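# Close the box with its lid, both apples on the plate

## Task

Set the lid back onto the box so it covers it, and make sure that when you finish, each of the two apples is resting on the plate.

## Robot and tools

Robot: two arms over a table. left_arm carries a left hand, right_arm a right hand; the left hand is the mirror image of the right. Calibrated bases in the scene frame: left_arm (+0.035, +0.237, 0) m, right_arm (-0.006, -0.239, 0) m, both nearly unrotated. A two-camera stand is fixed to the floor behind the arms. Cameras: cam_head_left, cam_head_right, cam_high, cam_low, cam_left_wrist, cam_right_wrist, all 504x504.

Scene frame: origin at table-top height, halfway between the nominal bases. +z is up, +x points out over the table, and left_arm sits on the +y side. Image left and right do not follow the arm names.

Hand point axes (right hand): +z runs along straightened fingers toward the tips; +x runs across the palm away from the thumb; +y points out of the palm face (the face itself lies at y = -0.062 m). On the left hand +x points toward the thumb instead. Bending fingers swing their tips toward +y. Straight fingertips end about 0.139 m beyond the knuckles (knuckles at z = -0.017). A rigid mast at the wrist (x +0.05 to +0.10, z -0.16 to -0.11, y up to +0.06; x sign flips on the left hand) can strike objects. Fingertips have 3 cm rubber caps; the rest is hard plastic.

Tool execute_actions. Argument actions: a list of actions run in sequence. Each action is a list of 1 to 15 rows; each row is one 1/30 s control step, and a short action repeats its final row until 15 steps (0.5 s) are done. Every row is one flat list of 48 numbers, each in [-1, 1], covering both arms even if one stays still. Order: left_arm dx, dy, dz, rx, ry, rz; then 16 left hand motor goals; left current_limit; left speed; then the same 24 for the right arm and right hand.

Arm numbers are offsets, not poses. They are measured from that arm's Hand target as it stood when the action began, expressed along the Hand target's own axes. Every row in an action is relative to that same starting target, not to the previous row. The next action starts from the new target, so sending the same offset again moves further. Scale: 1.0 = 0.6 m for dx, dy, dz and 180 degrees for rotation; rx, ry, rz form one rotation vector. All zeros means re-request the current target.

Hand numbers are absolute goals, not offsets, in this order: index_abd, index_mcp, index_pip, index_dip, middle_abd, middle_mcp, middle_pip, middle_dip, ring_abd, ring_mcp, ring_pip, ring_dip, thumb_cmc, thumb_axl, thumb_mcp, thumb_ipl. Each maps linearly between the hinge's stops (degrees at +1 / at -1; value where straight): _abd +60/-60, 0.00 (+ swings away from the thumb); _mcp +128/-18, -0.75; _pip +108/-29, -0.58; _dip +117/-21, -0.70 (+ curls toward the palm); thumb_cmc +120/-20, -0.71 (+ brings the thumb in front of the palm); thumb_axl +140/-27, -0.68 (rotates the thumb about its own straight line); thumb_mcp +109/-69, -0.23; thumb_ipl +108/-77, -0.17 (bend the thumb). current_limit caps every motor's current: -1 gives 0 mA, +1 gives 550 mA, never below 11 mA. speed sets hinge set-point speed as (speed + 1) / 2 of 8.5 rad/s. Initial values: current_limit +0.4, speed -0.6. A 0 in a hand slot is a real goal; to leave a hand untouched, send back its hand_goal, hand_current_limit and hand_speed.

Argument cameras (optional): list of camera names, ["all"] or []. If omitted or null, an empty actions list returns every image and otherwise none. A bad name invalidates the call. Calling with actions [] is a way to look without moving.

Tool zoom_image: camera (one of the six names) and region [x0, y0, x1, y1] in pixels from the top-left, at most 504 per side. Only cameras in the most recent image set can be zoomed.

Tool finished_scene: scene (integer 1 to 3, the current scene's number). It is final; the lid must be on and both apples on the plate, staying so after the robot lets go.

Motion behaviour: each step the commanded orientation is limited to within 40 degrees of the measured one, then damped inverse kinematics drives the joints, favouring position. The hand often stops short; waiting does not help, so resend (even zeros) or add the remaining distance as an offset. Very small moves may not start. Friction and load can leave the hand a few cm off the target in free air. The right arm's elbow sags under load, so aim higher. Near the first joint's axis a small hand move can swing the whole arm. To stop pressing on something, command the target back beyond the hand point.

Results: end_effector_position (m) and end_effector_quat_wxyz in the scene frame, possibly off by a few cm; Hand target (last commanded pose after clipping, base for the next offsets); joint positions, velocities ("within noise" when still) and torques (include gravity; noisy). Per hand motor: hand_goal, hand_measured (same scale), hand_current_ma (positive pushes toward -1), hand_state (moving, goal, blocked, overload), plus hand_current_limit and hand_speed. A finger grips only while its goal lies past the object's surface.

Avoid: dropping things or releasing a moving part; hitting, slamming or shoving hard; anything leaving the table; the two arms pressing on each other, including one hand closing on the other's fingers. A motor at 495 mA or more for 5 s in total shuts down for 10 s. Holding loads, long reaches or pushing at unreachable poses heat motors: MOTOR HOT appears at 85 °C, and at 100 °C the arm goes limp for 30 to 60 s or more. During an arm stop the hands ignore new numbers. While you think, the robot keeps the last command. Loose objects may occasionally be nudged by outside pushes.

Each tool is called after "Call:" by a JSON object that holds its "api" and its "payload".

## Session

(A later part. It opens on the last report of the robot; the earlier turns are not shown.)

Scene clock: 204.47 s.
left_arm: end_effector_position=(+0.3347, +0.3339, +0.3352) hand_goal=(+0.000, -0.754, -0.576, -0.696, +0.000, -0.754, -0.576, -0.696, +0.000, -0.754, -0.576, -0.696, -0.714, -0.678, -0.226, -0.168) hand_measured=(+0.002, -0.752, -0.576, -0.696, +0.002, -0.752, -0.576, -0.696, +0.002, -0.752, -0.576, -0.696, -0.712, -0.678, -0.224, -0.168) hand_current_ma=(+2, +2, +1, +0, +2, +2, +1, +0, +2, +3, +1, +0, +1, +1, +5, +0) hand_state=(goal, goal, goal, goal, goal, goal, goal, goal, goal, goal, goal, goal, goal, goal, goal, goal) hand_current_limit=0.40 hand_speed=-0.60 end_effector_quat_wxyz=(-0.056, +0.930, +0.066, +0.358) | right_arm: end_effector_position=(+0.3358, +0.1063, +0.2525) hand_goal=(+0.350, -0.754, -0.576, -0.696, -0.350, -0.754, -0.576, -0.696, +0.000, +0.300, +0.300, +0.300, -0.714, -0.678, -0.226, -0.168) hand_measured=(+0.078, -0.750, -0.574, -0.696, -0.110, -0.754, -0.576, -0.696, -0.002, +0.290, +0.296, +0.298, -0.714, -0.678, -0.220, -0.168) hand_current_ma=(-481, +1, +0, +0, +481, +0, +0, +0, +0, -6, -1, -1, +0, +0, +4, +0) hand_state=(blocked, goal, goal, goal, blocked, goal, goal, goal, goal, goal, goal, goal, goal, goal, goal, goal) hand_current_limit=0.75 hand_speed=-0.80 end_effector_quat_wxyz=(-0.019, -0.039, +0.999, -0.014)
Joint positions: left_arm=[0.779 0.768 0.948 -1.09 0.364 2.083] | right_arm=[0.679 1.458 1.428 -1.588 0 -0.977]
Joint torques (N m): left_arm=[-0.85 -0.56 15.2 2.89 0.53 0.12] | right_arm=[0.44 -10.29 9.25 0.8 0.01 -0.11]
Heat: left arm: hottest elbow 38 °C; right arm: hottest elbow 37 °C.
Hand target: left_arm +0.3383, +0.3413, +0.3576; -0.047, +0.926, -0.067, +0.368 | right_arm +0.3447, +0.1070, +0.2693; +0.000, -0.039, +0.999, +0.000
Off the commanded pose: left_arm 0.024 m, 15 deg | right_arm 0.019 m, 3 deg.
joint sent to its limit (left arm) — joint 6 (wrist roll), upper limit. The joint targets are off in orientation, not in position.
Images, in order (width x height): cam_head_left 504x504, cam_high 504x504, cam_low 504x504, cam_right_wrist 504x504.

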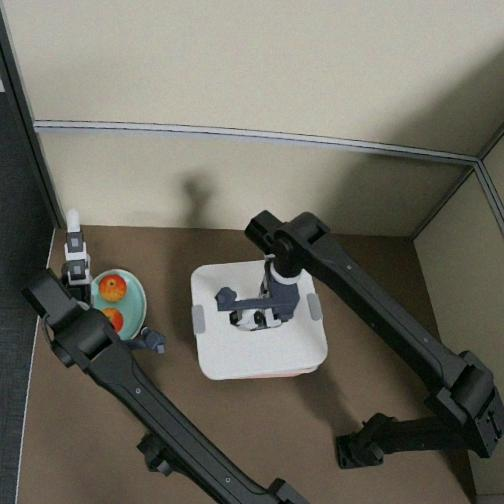

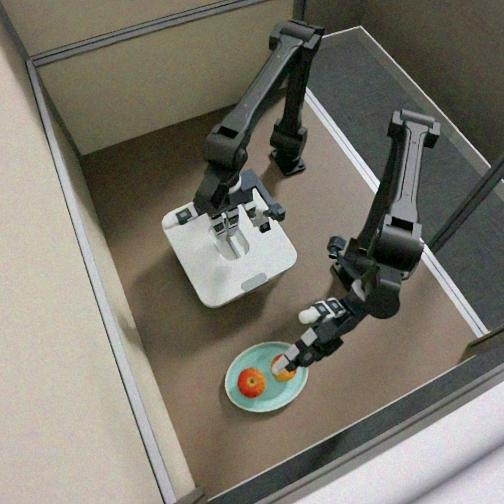

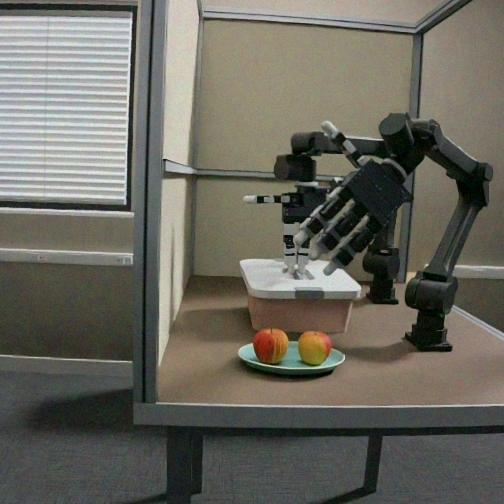

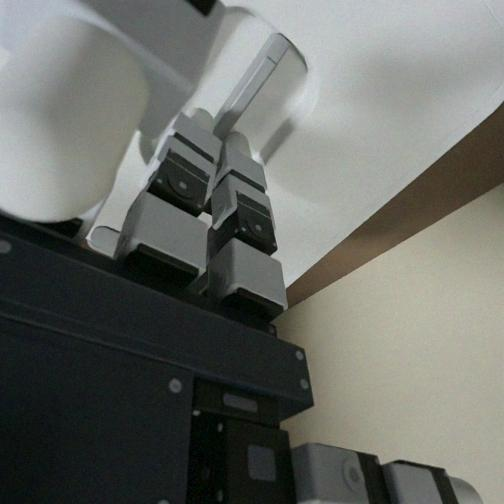

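Call:
{"api": "execute_actions", "payload": {"actions": [[[0,0,0,0,0,0,0,-0.754,-0.576,-0.696,0,-0.754,-0.576,-0.696,0,-0.754,-0.576,-0.696,-0.714,-0.678,-0.226,-0.168,0.4,-0.6,-0.006,-0.004,-0.02,0,0,0.015,0.35,-0.754,-0.576,-0.696,-0.35,-0.754,-0.576,-0.696,0,0.3,0.3,0.3,-0.714,-0.678,-0.226,-0.168,0.75,-0.8]],[[0,0,0,0,0,0,0,-0.754,-0.576,-0.696,0,-0.754,-0.576,-0.696,0,-0.754,-0.576,-0.696,-0.714,-0.678,-0.226,-0.168,0.4,-0.6,-0.006,-0.004,0,0,0,0.015,0.35,-0.754,-0.576,-0.696,-0.35,-0.754,-0.576,-0.696,0,0.3,0.3,0.3,-0.714,-0.678,-0.226,-0.168,0.75,-0.8]],[[0,0,0,0,0,0,0,-0.754,-0.576,-0.696,0,-0.754,-0.576,-0.696,0,-0.754,-0.576,-0.696,-0.714,-0.678,-0.226,-0.168,0.4,-0.6,0,-0.003,0.035,0,0,0,0.35,-0.754,-0.576,-0.696,-0.35,-0.754,-0.576,-0.696,0,0.3,0.3,0.3,-0.714,-0.678,-0.226,-0.168,0.75,-0.8]],[[0,0,0,0,0,0,0,-0.754,-0.576,-0.696,0,-0.754,-0.576,-0.696,0,-0.754,-0.576,-0.696,-0.714,-0.678,-0.226,-0.168,0.4,-0.6,0,0,0.02,0,0,0,0.35,-0.754,-0.576,-0.696,-0.35,-0.754,-0.576,-0.696,0,0.3,0.3,0.3,-0.714,-0.678,-0.226,-0.168,0.75,-0.8]]], "cameras": ["cam_high","cam_right_wrist","cam_low","cam_head_left"]}}

Call:
{"api": "zoom_image", "payload": {"camera": "cam_high", "region": [155, 190, 305, 320]}}

Call:
{"api": "zoom_image", "payload": {"camera": "cam_head_left", "region": [180, 240, 380, 400]}}

Call:
{"api": "zoom_image", "payload": {"camera": "cam_low", "region": [220, 160, 380, 340]}}

Scene clock: 209.30 s.
left_arm: end_effector_position=(+0.3347, +0.3339, +0.3352) hand_goal=(+0.000, -0.754, -0.576, -0.696, +0.000, -0.754, -0.576, -0.696, +0.000, -0.754, -0.576, -0.696, -0.714, -0.678, -0.226, -0.168) hand_measured=(+0.002, -0.752, -0.576, -0.696, +0.002, -0.752, -0.576, -0.696, +0.002, -0.752, -0.576, -0.696, -0.712, -0.678, -0.224, -0.168) hand_current_ma=(+2, +2, +1, +0, +2, +2, +1, +0, +2, +3, +1, +0, +1, +1, +5, +0) hand_state=(goal, goal, goal, goal, goal, goal, goal, goal, goal, goal, goal, goal, goal, goal, goal, goal) hand_current_limit=0.40 hand_speed=-0.60 end_effector_quat_wxyz=(-0.056, +0.930, +0.066, +0.358) | right_arm: end_effector_position=(+0.3429, +0.1022, +0.2361) hand_goal=(+0.350, -0.754, -0.576, -0.696, -0.350, -0.754, -0.576, -0.696, +0.000, +0.300, +0.300, +0.300, -0.714, -0.678, -0.226, -0.168) hand_measured=(+0.078, -0.748, -0.574, -0.696, -0.110, -0.754, -0.576, -0.696, -0.002, +0.290, +0.296, +0.298, -0.714, -0.678, -0.220, -0.168) hand_current_ma=(-481, +3, +0, +0, +481, +0, +0, +0, +0, -6, -1, -1, +0, +0, +4, +0) hand_state=(blocked, goal, goal, goal, blocked, goal, goal, goal, goal, goal, goal, goal, goal, goal, goal, goal) hand_current_limit=0.75 hand_speed=-0.80 end_effector_quat_wxyz=(-0.018, -0.002, +1.000, -0.012)
Joint positions: left_arm=[0.779 0.768 0.948 -1.09 0.364 2.083] | right_arm=[0.672 1.454 1.38 -1.54 -0.002 -0.909]
Joint torques (N m): left_arm=[-0.97 -0.44 15.21 2.86 0.53 0.13] | right_arm=[0.85 -10.34 8.55 0.75 0.08 0.07]
Heat: left arm: hottest elbow 38 °C; right arm: hottest elbow 37 °C.
Hand target: left_arm +0.3383, +0.3413, +0.3576; -0.047, +0.926, -0.067, +0.368 | right_arm +0.3521, +0.1008, +0.2481; +0.000, +0.009, +1.000, +0.000
Off the commanded pose: left_arm 0.024 m, 15 deg | right_arm 0.015 m, 3 deg.
joint sent to its limit (left arm) — joint 6 (wrist roll), upper limit. The joint targets are off in orientation, not in position.
Images, in order (width x height): cam_head_left 504x504, cam_high 504x504, cam_low 504x504, cam_right_wrist 504x504.

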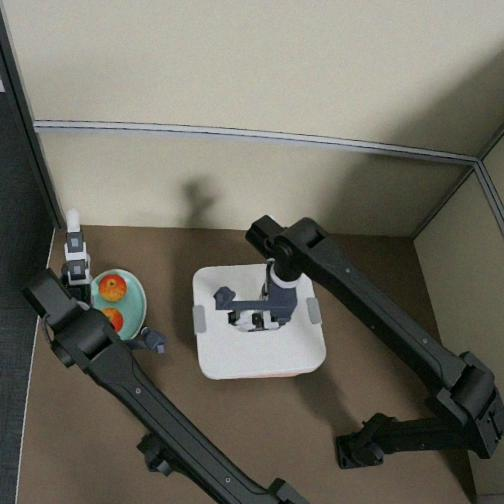

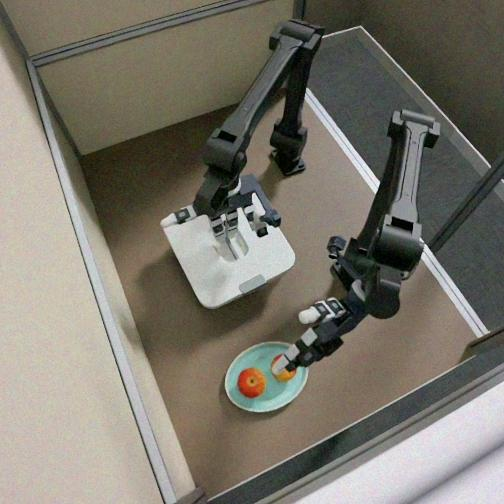

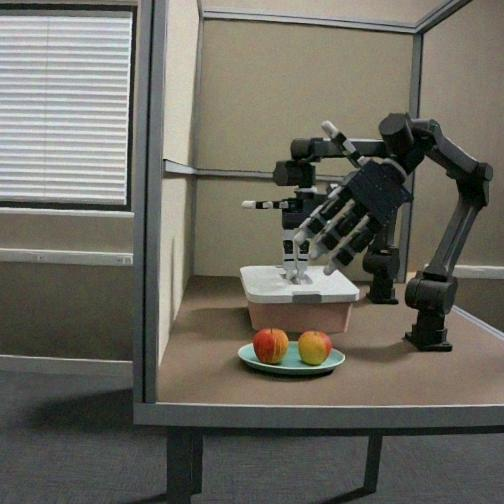

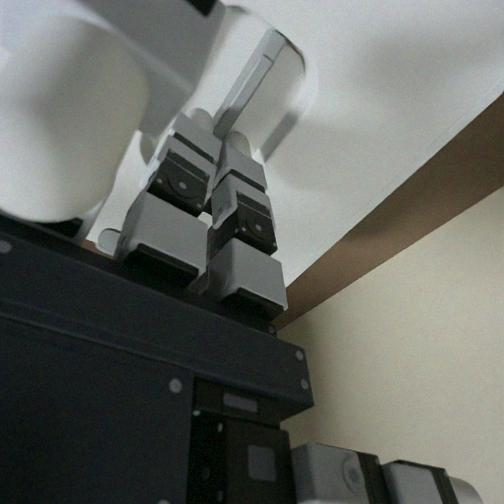

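Scaled by 3.360.

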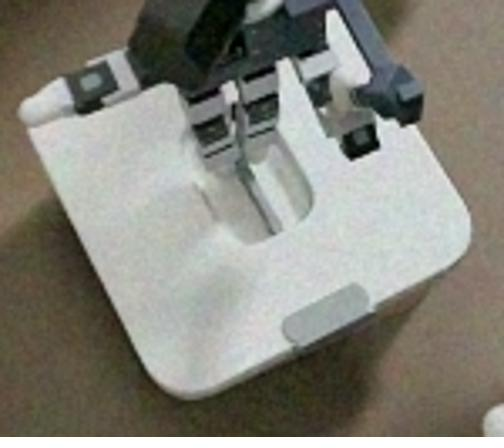

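Scaled by 2.520.

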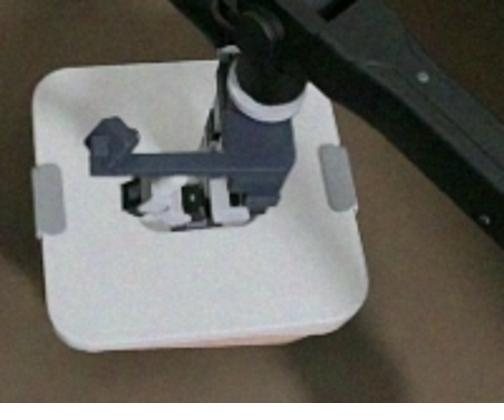

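Scaled by 2.800.

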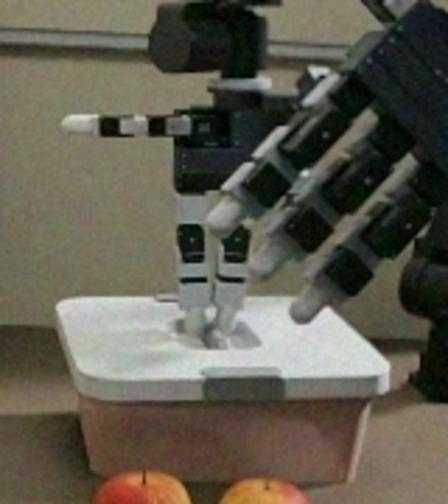

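Call:
{"api": "execute_actions", "payload": {"actions": [[[0,0,0,0,0,0,0,-0.754,-0.576,-0.696,0,-0.754,-0.576,-0.696,0,-0.754,-0.576,-0.696,-0.714,-0.678,-0.226,-0.168,0.4,-0.6,0,0,-0.03,0,0,0.01,0.35,-0.754,-0.576,-0.696,-0.35,-0.754,-0.576,-0.696,0,0.3,0.3,0.3,-0.714,-0.678,-0.226,-0.168,0.75,-0.8]],[[0,0,0,0,0,0,0,-0.754,-0.576,-0.696,0,-0.754,-0.576,-0.696,0,-0.754,-0.576,-0.696,-0.714,-0.678,-0.226,-0.168,0.4,-0.6,0.012,0,0,0,0,0,0.35,-0.754,-0.576,-0.696,-0.35,-0.754,-0.576,-0.696,0,0.3,0.3,0.3,-0.714,-0.678,-0.226,-0.168,0.75,-0.8]],[[0,0,0,0,0,0,0,-0.754,-0.576,-0.696,0,-0.754,-0.576,-0.696,0,-0.754,-0.576,-0.696,-0.714,-0.678,-0.226,-0.168,0.4,-0.6,0.004,0,0.04,0,0,0,0.35,-0.754,-0.576,-0.696,-0.35,-0.754,-0.576,-0.696,0,0.3,0.3,0.3,-0.714,-0.678,-0.226,-0.168,0.75,-0.8]]], "cameras": ["cam_high","cam_right_wrist","cam_low","cam_head_left"]}}

Call:
{"api": "zoom_image", "payload": {"camera": "cam_high", "region": [155, 190, 305, 320]}}

Call:
{"api": "zoom_image", "payload": {"camera": "cam_head_left", "region": [180, 240, 380, 400]}}

Call:
{"api": "zoom_image", "payload": {"camera": "cam_low", "region": [220, 160, 380, 340]}}

Scene clock: 212.93 s.
left_arm: end_effector_position=(+0.3347, +0.3339, +0.3352) hand_goal=(+0.000, -0.754, -0.576, -0.696, +0.000, -0.754, -0.576, -0.696, +0.000, -0.754, -0.576, -0.696, -0.714, -0.678, -0.226, -0.168) hand_measured=(+0.002, -0.752, -0.576, -0.696, +0.002, -0.752, -0.576, -0.696, +0.002, -0.752, -0.576, -0.696, -0.712, -0.678, -0.224, -0.168) hand_current_ma=(+2, +2, +1, +0, +2, +2, +1, +0, +2, +3, +1, +0, +1, +1, +5, +0) hand_state=(goal, goal, goal, goal, goal, goal, goal, goal, goal, goal, goal, goal, goal, goal, goal, goal) hand_current_limit=0.40 hand_speed=-0.60 end_effector_quat_wxyz=(-0.056, +0.930, +0.066, +0.358) | right_arm: end_effector_position=(+0.3410, +0.0961, +0.2227) hand_goal=(+0.350, -0.754, -0.576, -0.696, -0.350, -0.754, -0.576, -0.696, +0.000, +0.300, +0.300, +0.300, -0.714, -0.678, -0.226, -0.168) hand_measured=(+0.078, -0.746, -0.572, -0.696, -0.110, -0.752, -0.576, -0.696, -0.002, +0.290, +0.296, +0.298, -0.714, -0.678, -0.220, -0.168) hand_current_ma=(-481, +4, +1, +0, +481, +1, +0, +0, +0, -6, -1, -1, +0, +0, +4, +0) hand_state=(blocked, goal, goal, goal, blocked, goal, goal, goal, goal, goal, goal, goal, goal, goal, goal, goal) hand_current_limit=0.75 hand_speed=-0.80 end_effector_quat_wxyz=(-0.021, +0.023, +0.999, -0.016)
Joint positions: left_arm=[0.779 0.768 0.948 -1.09 0.364 2.083] | right_arm=[0.672 1.443 1.335 -1.516 -0.002 -0.858]
Joint torques (N m): left_arm=[-1.03 -0.38 15.19 2.91 0.54 0.13] | right_arm=[2.26 -11.63 8.77 0.79 0.04 0.07]
Heat: left arm: hottest elbow 38 °C; right arm: hottest elbow 38 °C.
Hand target: left_arm +0.3383, +0.3413, +0.3576; -0.047, +0.926, -0.067, +0.368 | right_arm +0.3426, +0.1012, +0.2422; +0.000, +0.024, +1.000, +0.000
Off the commanded pose: left_arm 0.024 m, 15 deg | right_arm 0.020 m, 3 deg.
joint sent to its limit (left arm) — joint 6 (wrist roll), upper limit. The joint targets are off in orientation, not in position.
Images, in order (width x height): cam_head_left 504x504, cam_high 504x504, cam_low 504x504, cam_right_wrist 504x504.

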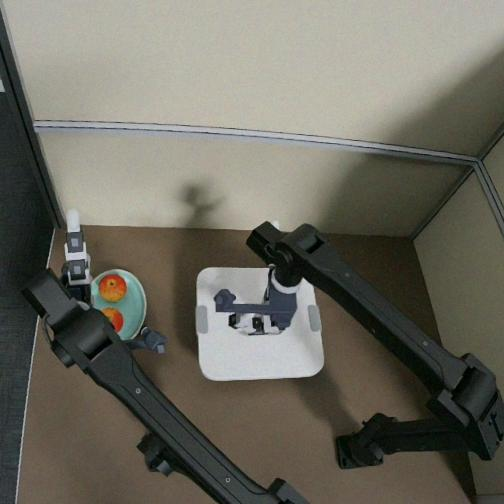

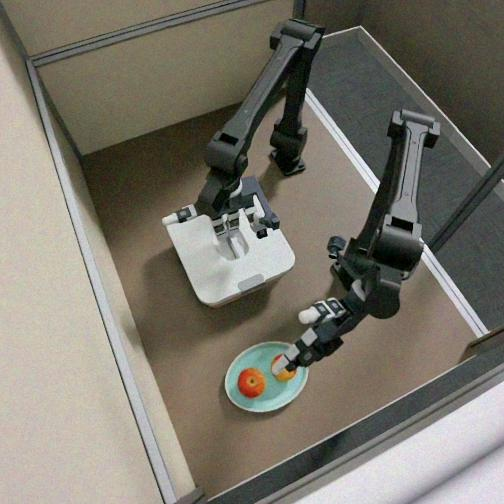

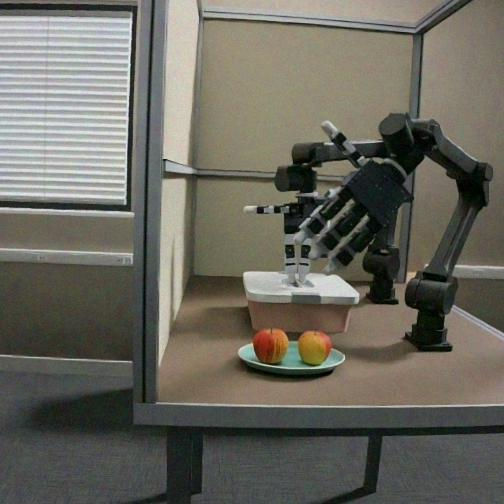

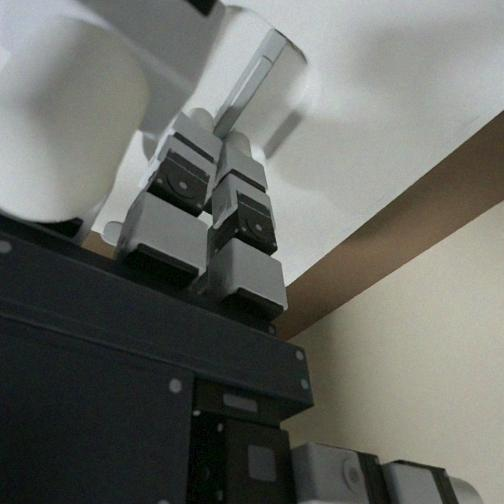

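Scaled by 3.360.

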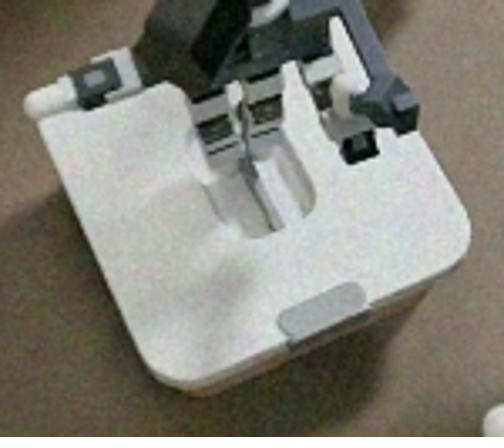

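Scaled by 2.520.

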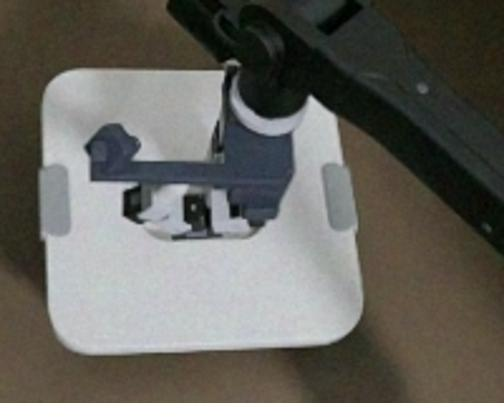

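Scaled by 2.800.

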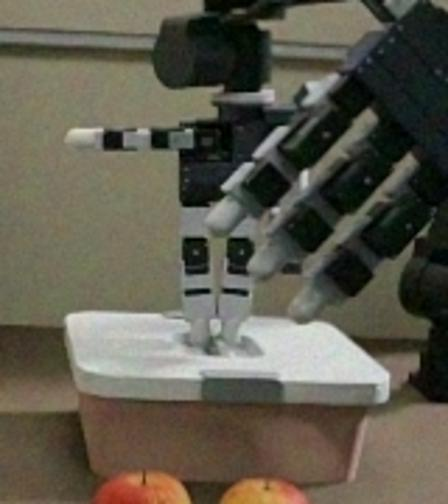

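Call:
{"api": "execute_actions", "payload": {"actions": [[[0,0,0,0,0,0,0,-0.754,-0.576,-0.696,0,-0.754,-0.576,-0.696,0,-0.754,-0.576,-0.696,-0.714,-0.678,-0.226,-0.168,0.4,-0.6,0,0,0.02,0,0,0,0.35,-0.754,-0.576,-0.696,-0.35,-0.754,-0.576,-0.696,0,0.3,0.3,0.3,-0.714,-0.678,-0.226,-0.168,0.75,-0.8]],[[0,0,0,0,0,0,0,-0.754,-0.576,-0.696,0,-0.754,-0.576,-0.696,0,-0.754,-0.576,-0.696,-0.714,-0.678,-0.226,-0.168,0.4,-0.6,0,0,0,0,0,0,0.03,-0.754,-0.576,-0.696,-0.06,-0.754,-0.576,-0.696,0,0.3,0.3,0.3,-0.714,-0.678,-0.226,-0.168,0.4,-0.7]],[[0,0,0,0,0,0,0,-0.754,-0.576,-0.696,0,-0.754,-0.576,-0.696,0,-0.754,-0.576,-0.696,-0.714,-0.678,-0.226,-0.168,0.4,-0.6,0,0,-0.04,0,0,0,0.03,-0.754,-0.576,-0.696,-0.06,-0.754,-0.576,-0.696,0,0.3,0.3,0.3,-0.714,-0.678,-0.226,-0.168,0.4,-0.6]],[[0,0,0,0,0,0,0,-0.754,-0.576,-0.696,0,-0.754,-0.576,-0.696,0,-0.754,-0.576,-0.696,-0.714,-0.678,-0.226,-0.168,0.4,-0.6,0,0,-0.08,0,0,0,0.03,-0.754,-0.576,-0.696,-0.06,-0.754,-0.576,-0.696,0,0.3,0.3,0.3,-0.714,-0.678,-0.226,-0.168,0.4,-0.6]]], "cameras": ["cam_high","cam_right_wrist","cam_low","cam_head_left"]}}

Call:
{"api": "zoom_image", "payload": {"camera": "cam_high", "region": [155, 190, 305, 320]}}

Call:
{"api": "zoom_image", "payload": {"camera": "cam_head_left", "region": [180, 240, 380, 400]}}

Call:
{"api": "zoom_image", "payload": {"camera": "cam_low", "region": [220, 160, 380, 340]}}

Scene clock: 217.23 s.
left_arm: end_effector_position=(+0.3347, +0.3339, +0.3352) hand_goal=(+0.000, -0.754, -0.576, -0.696, +0.000, -0.754, -0.576, -0.696, +0.000, -0.754, -0.576, -0.696, -0.714, -0.678, -0.226, -0.168) hand_measured=(+0.002, -0.752, -0.576, -0.696, +0.002, -0.752, -0.576, -0.696, +0.002, -0.752, -0.576, -0.696, -0.712, -0.678, -0.224, -0.168) hand_current_ma=(+2, +2, +1, +0, +2, +2, +1, +0, +2, +3, +1, +0, +1, +1, +5, +0) hand_state=(goal, goal, goal, goal, goal, goal, goal, goal, goal, goal, goal, goal, goal, goal, goal, goal) hand_current_limit=0.40 hand_speed=-0.60 end_effector_quat_wxyz=(-0.056, +0.930, +0.066, +0.358) | right_arm: end_effector_position=(+0.3392, +0.0944, +0.2837) hand_goal=(+0.030, -0.754, -0.576, -0.696, -0.060, -0.754, -0.576, -0.696, +0.000, +0.300, +0.300, +0.300, -0.714, -0.678, -0.226, -0.168) hand_measured=(+0.026, -0.748, -0.572, -0.694, -0.060, -0.754, -0.578, -0.696, -0.002, +0.290, +0.296, +0.298, -0.714, -0.678, -0.220, -0.168) hand_current_ma=(-1, +2, +1, +0, +0, +0, +0, +0, +0, -7, -1, -1, +0, +0, +4, +0) hand_state=(goal, goal, goal, goal, goal, goal, goal, goal, goal, goal, goal, goal, goal, goal, goal, goal) hand_current_limit=0.40 hand_speed=-0.60 end_effector_quat_wxyz=(-0.012, +0.024, +1.000, -0.010)
Joint positions: left_arm=[0.779 0.768 0.948 -1.09 0.364 2.083] | right_arm=[0.673 1.418 1.466 -1.649 0 -0.857]
Joint torques (N m): left_arm=[-1.03 -0.5 15.17 2.88 0.53 0.13] | right_arm=[1.9 -9.82 10.82 -0.24 -0.02 0.05]
Heat: left arm: hottest elbow 38 °C; right arm: hottest elbow 38 °C.
Hand target: left_arm +0.3383, +0.3413, +0.3576; -0.047, +0.926, -0.067, +0.368 | right_arm +0.3426, +0.1013, +0.3021; +0.000, +0.024, +1.000, +0.000
Off the commanded pose: left_arm 0.024 m, 15 deg | right_arm 0.020 m, 2 deg.
joint sent to its limit (left arm) — joint 6 (wrist roll), upper limit. The joint targets are off in orientation, not in position.
Images, in order (width x height): cam_head_left 504x504, cam_high 504x504, cam_low 504x504, cam_right_wrist 504x504.

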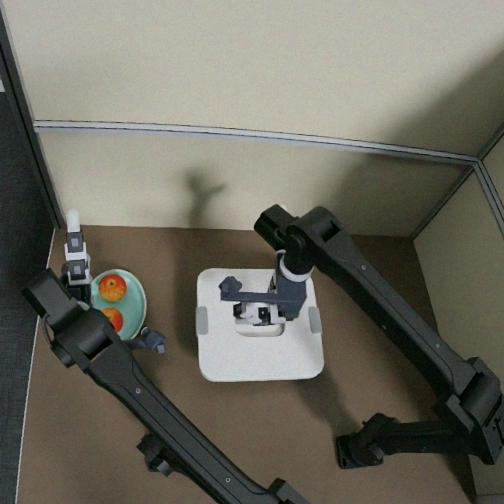

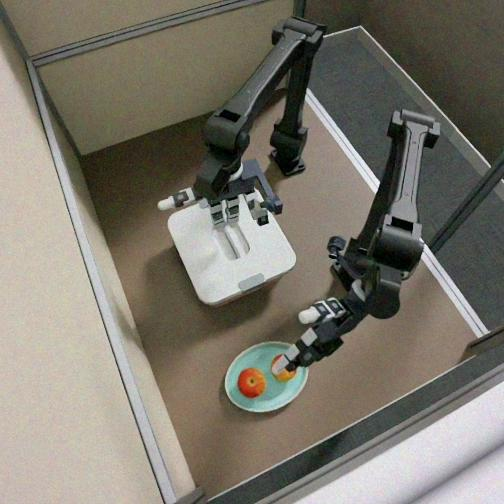

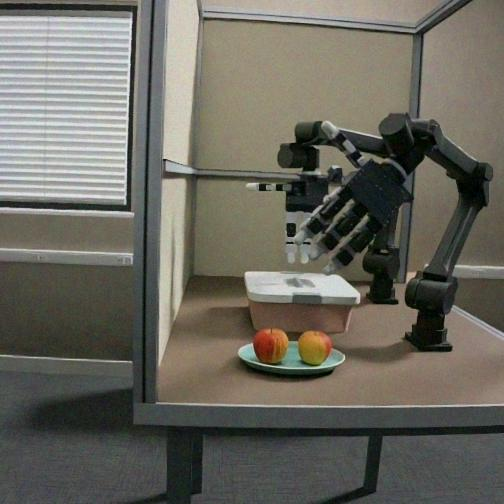

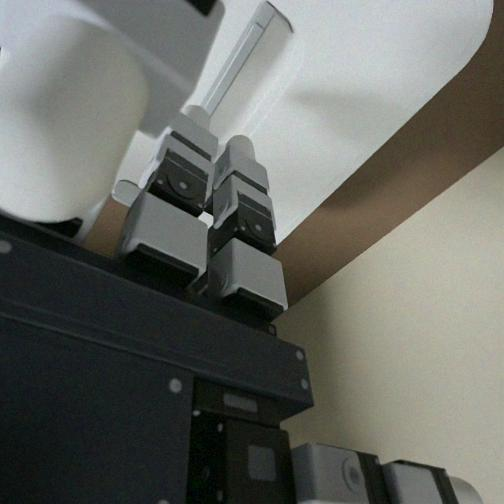

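Scaled by 3.360.

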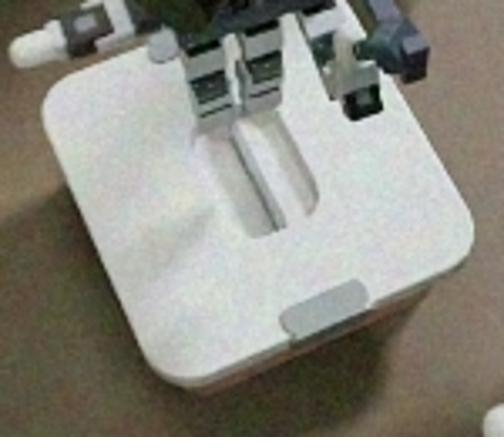

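Scaled by 2.520.

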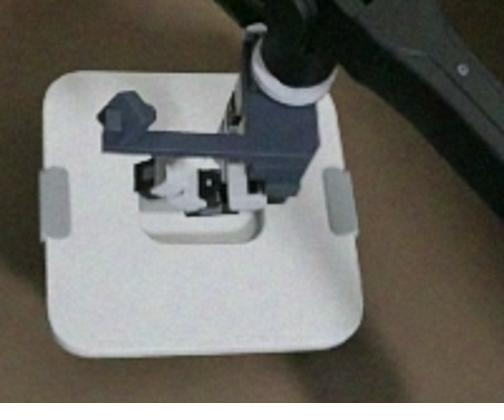

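Scaled by 2.800.

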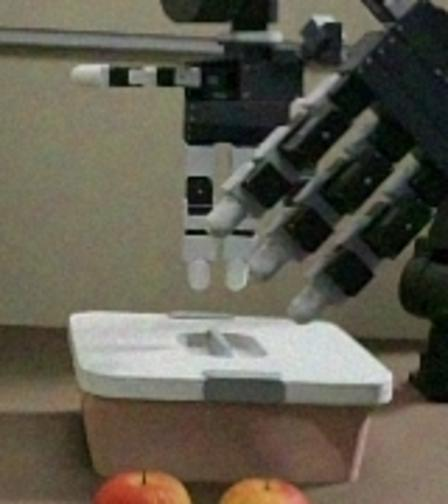

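Call:
{"api": "execute_actions", "payload": {"actions": [[[0,0,0,0,0,0,0,-0.754,-0.576,-0.696,0,-0.754,-0.576,-0.696,0,-0.754,-0.576,-0.696,-0.714,-0.678,-0.226,-0.168,0.4,-0.6,0,0.015,0.08,0,0,0,0.03,-0.754,-0.576,-0.696,-0.06,-0.754,-0.576,-0.696,0,0.3,0.3,0.3,-0.714,-0.678,-0.226,-0.168,0.4,-0.6]],[[0,0,0,0,0,0,0,-0.754,-0.576,-0.696,0,-0.754,-0.576,-0.696,0,-0.754,-0.576,-0.696,-0.714,-0.678,-0.226,-0.168,0.4,-0.6,0,0,0.03,0,0,0,0.03,-0.754,-0.576,-0.696,-0.06,-0.754,-0.576,-0.696,0,0.3,0.3,0.3,-0.714,-0.678,-0.226,-0.168,0.4,-0.6]]], "cameras": ["cam_high","cam_right_wrist"]}}

Call:
{"api": "zoom_image", "payload": {"camera": "cam_high", "region": [155, 190, 305, 320]}}

Call:
{"api": "zoom_image", "payload": {"camera": "cam_right_wrist", "region": [100, 0, 350, 250]}}

Scene clock: 225.70 s.
left_arm: end_effector_position=(+0.3347, +0.3339, +0.3352) hand_goal=(+0.000, -0.754, -0.576, -0.696, +0.000, -0.754, -0.576, -0.696, +0.000, -0.754, -0.576, -0.696, -0.714, -0.678, -0.226, -0.168) hand_measured=(+0.002, -0.752, -0.576, -0.696, +0.002, -0.752, -0.576, -0.696, +0.002, -0.752, -0.576, -0.696, -0.712, -0.678, -0.224, -0.168) hand_current_ma=(+2, +2, +1, +0, +2, +2, +1, +0, +2, +3, +1, +0, +1, +1, +5, +0) hand_state=(goal, goal, goal, goal, goal, goal, goal, goal, goal, goal, goal, goal, goal, goal, goal, goal) hand_current_limit=0.40 hand_speed=-0.60 end_effector_quat_wxyz=(-0.056, +0.930, +0.066, +0.358) | right_arm: end_effector_position=(+0.3410, +0.1036, +0.2333) hand_goal=(+0.030, -0.754, -0.576, -0.696, -0.060, -0.754, -0.576, -0.696, +0.000, +0.300, +0.300, +0.300, -0.714, -0.678, -0.226, -0.168) hand_measured=(+0.028, -0.750, -0.574, -0.694, -0.058, -0.754, -0.576, -0.696, -0.002, +0.290, +0.296, +0.298, -0.714, -0.678, -0.220, -0.168) hand_current_ma=(+0, +1, +1, +0, +0, +0, +0, +0, +0, -6, -1, -1, +0, +0, +4, +0) hand_state=(goal, goal, goal, goal, goal, goal, goal, goal, goal, goal, goal, goal, goal, goal, goal, goal) hand_current_limit=0.40 hand_speed=-0.60 end_effector_quat_wxyz=(-0.008, +0.024, +1.000, -0.006)
Joint positions: left_arm=[0.779 0.768 0.948 -1.09 0.364 2.083] | right_arm=[0.687 1.432 1.346 -1.505 0 -0.841]
Joint torques (N m): left_arm=[-1.14 -0.5 15.21 2.91 0.55 0.13] | right_arm=[1.73 -9.58 8.47 0.95 -0.04 0.07]
Heat: left arm: hottest elbow 38 °C; right arm: hottest elbow 39 °C.
Hand target: left_arm +0.3383, +0.3413, +0.3576; -0.047, +0.926, -0.067, +0.368 | right_arm +0.3430, +0.1103, +0.2362; +0.000, +0.024, +1.000, +0.000
Off the commanded pose: left_arm 0.024 m, 15 deg | right_arm 0.007 m, 1 deg.
joint sent to its limit (left arm) — joint 6 (wrist roll), upper limit. The joint targets are off in orientation, not in position.
Images, in order (width x height): cam_high 504x504, cam_right_wrist 504x504.

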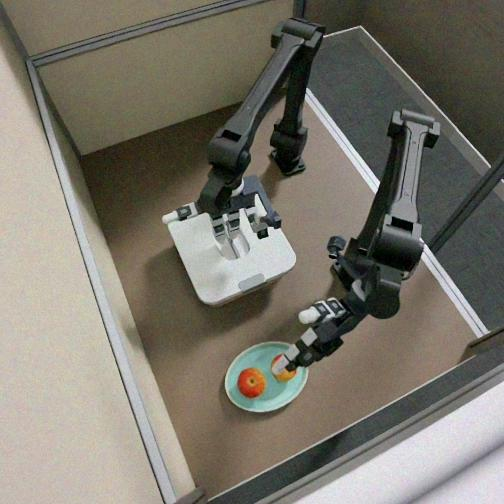

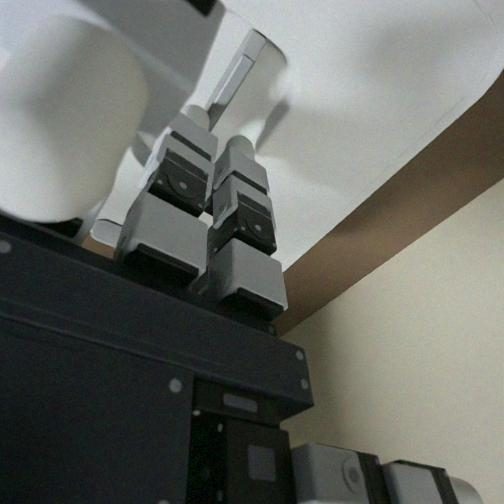

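Scaled by 3.360.

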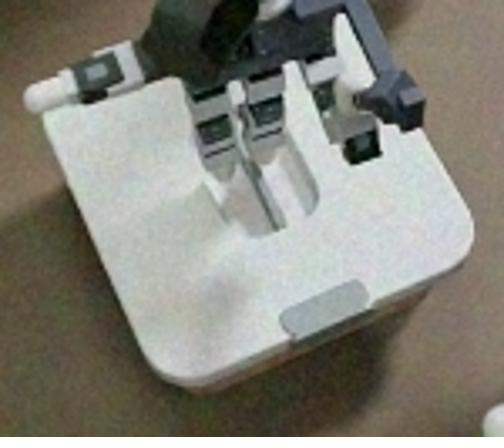

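Scaled by 2.016.

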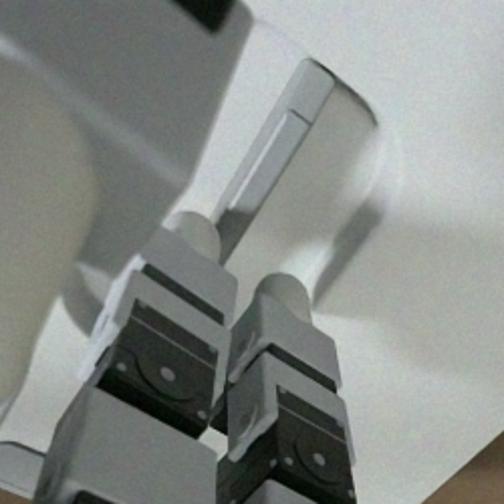

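Call:
{"api": "execute_actions", "payload": {"actions": [[[0,0,0,0,0,0,0,-0.754,-0.576,-0.696,0,-0.754,-0.576,-0.696,0,-0.754,-0.576,-0.696,-0.714,-0.678,-0.226,-0.168,0.4,-0.6,0,0,-0.06,0,0,0,0.03,-0.754,-0.576,-0.696,-0.06,-0.754,-0.576,-0.696,0,0.3,0.3,0.3,-0.714,-0.678,-0.226,-0.168,0.4,-0.6]],[[0,0,0,0,0,0,0,-0.754,-0.576,-0.696,0,-0.754,-0.576,-0.696,0,-0.754,-0.576,-0.696,-0.714,-0.678,-0.226,-0.168,0.4,-0.6,0,0,-0.06,0,0,0,0.03,-0.754,-0.576,-0.696,-0.06,-0.754,-0.576,-0.696,0,0.3,0.3,0.3,-0.714,-0.678,-0.226,-0.168,0.4,-0.6]]], "cameras": ["cam_head_left", "cam_low"]}}

Scene clock: 230.80 s.
left_arm: end_effector_position=(+0.3347, +0.3339, +0.3352) hand_goal=(+0.000, -0.754, -0.576, -0.696, +0.000, -0.754, -0.576, -0.696, +0.000, -0.754, -0.576, -0.696, -0.714, -0.678, -0.226, -0.168) hand_measured=(+0.002, -0.752, -0.576, -0.696, +0.002, -0.752, -0.576, -0.696, +0.002, -0.752, -0.576, -0.696, -0.712, -0.678, -0.224, -0.168) hand_current_ma=(+2, +2, +1, +0, +2, +2, +1, +0, +2, +3, +1, +0, +1, +1, +5, +0) hand_state=(goal, goal, goal, goal, goal, goal, goal, goal, goal, goal, goal, goal, goal, goal, goal, goal) hand_current_limit=0.40 hand_speed=-0.60 end_effector_quat_wxyz=(-0.056, +0.930, +0.066, +0.358) | right_arm: end_effector_position=(+0.3398, +0.1026, +0.2867) hand_goal=(+0.030, -0.754, -0.576, -0.696, -0.060, -0.754, -0.576, -0.696, +0.000, +0.300, +0.300, +0.300, -0.714, -0.678, -0.226, -0.168) hand_measured=(+0.028, -0.752, -0.574, -0.694, -0.058, -0.752, -0.576, -0.696, -0.002, +0.290, +0.296, +0.298, -0.714, -0.678, -0.220, -0.168) hand_current_ma=(+0, +1, +1, +0, +0, +0, +0, +0, +0, -6, -1, -1, +0, +0, +4, +0) hand_state=(goal, goal, goal, goal, goal, goal, goal, goal, goal, goal, goal, goal, goal, goal, goal, goal) hand_current_limit=0.40 hand_speed=-0.60 end_effector_quat_wxyz=(-0.014, +0.024, +1.000, -0.012)
Joint positions: left_arm=[0.779 0.768 0.948 -1.09 0.364 2.083] | right_arm=[0.687 1.437 1.494 -1.665 0 -0.841]
Joint torques (N m): left_arm=[-1.08 -0.32 15.16 2.89 0.54 0.13] | right_arm=[1.49 -9.41 11.28 -0.18 -0.03 0.03]
Heat: left arm: hottest elbow 38 °C; right arm: hottest elbow 39 °C.
Hand target: left_arm +0.3383, +0.3413, +0.3576; -0.047, +0.926, -0.067, +0.368 | right_arm +0.3430, +0.1103, +0.3082; +0.000, +0.024, +1.000, +0.000
Off the commanded pose: left_arm 0.024 m, 15 deg | right_arm 0.023 m, 2 deg.
joint sent to its limit (left arm) — joint 6 (wrist roll), upper limit. The joint targets are off in orientation, not in position.
Images, in order (width x height): cam_head_left 504x504, cam_low 504x504.

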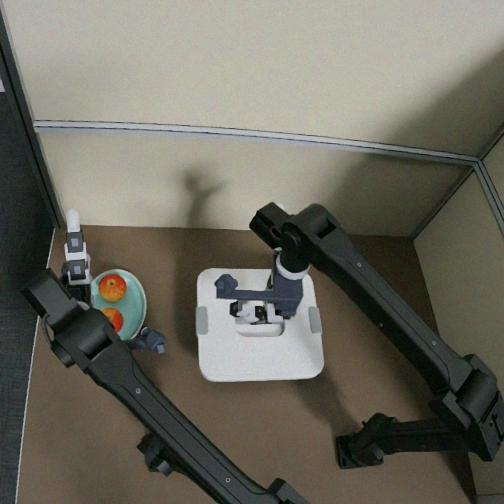

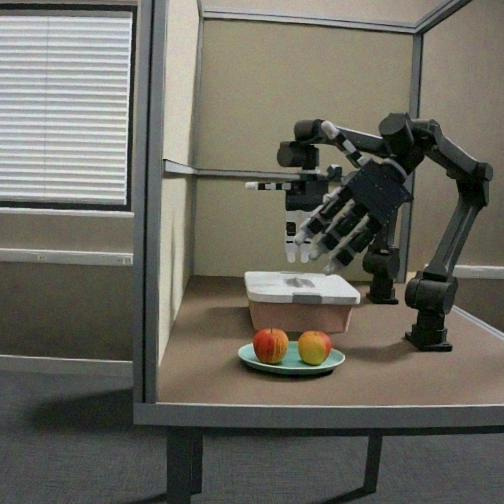

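Call:
{"api": "finished_scene", "payload": {"scene": 1}}

The scene is finished: the task was done.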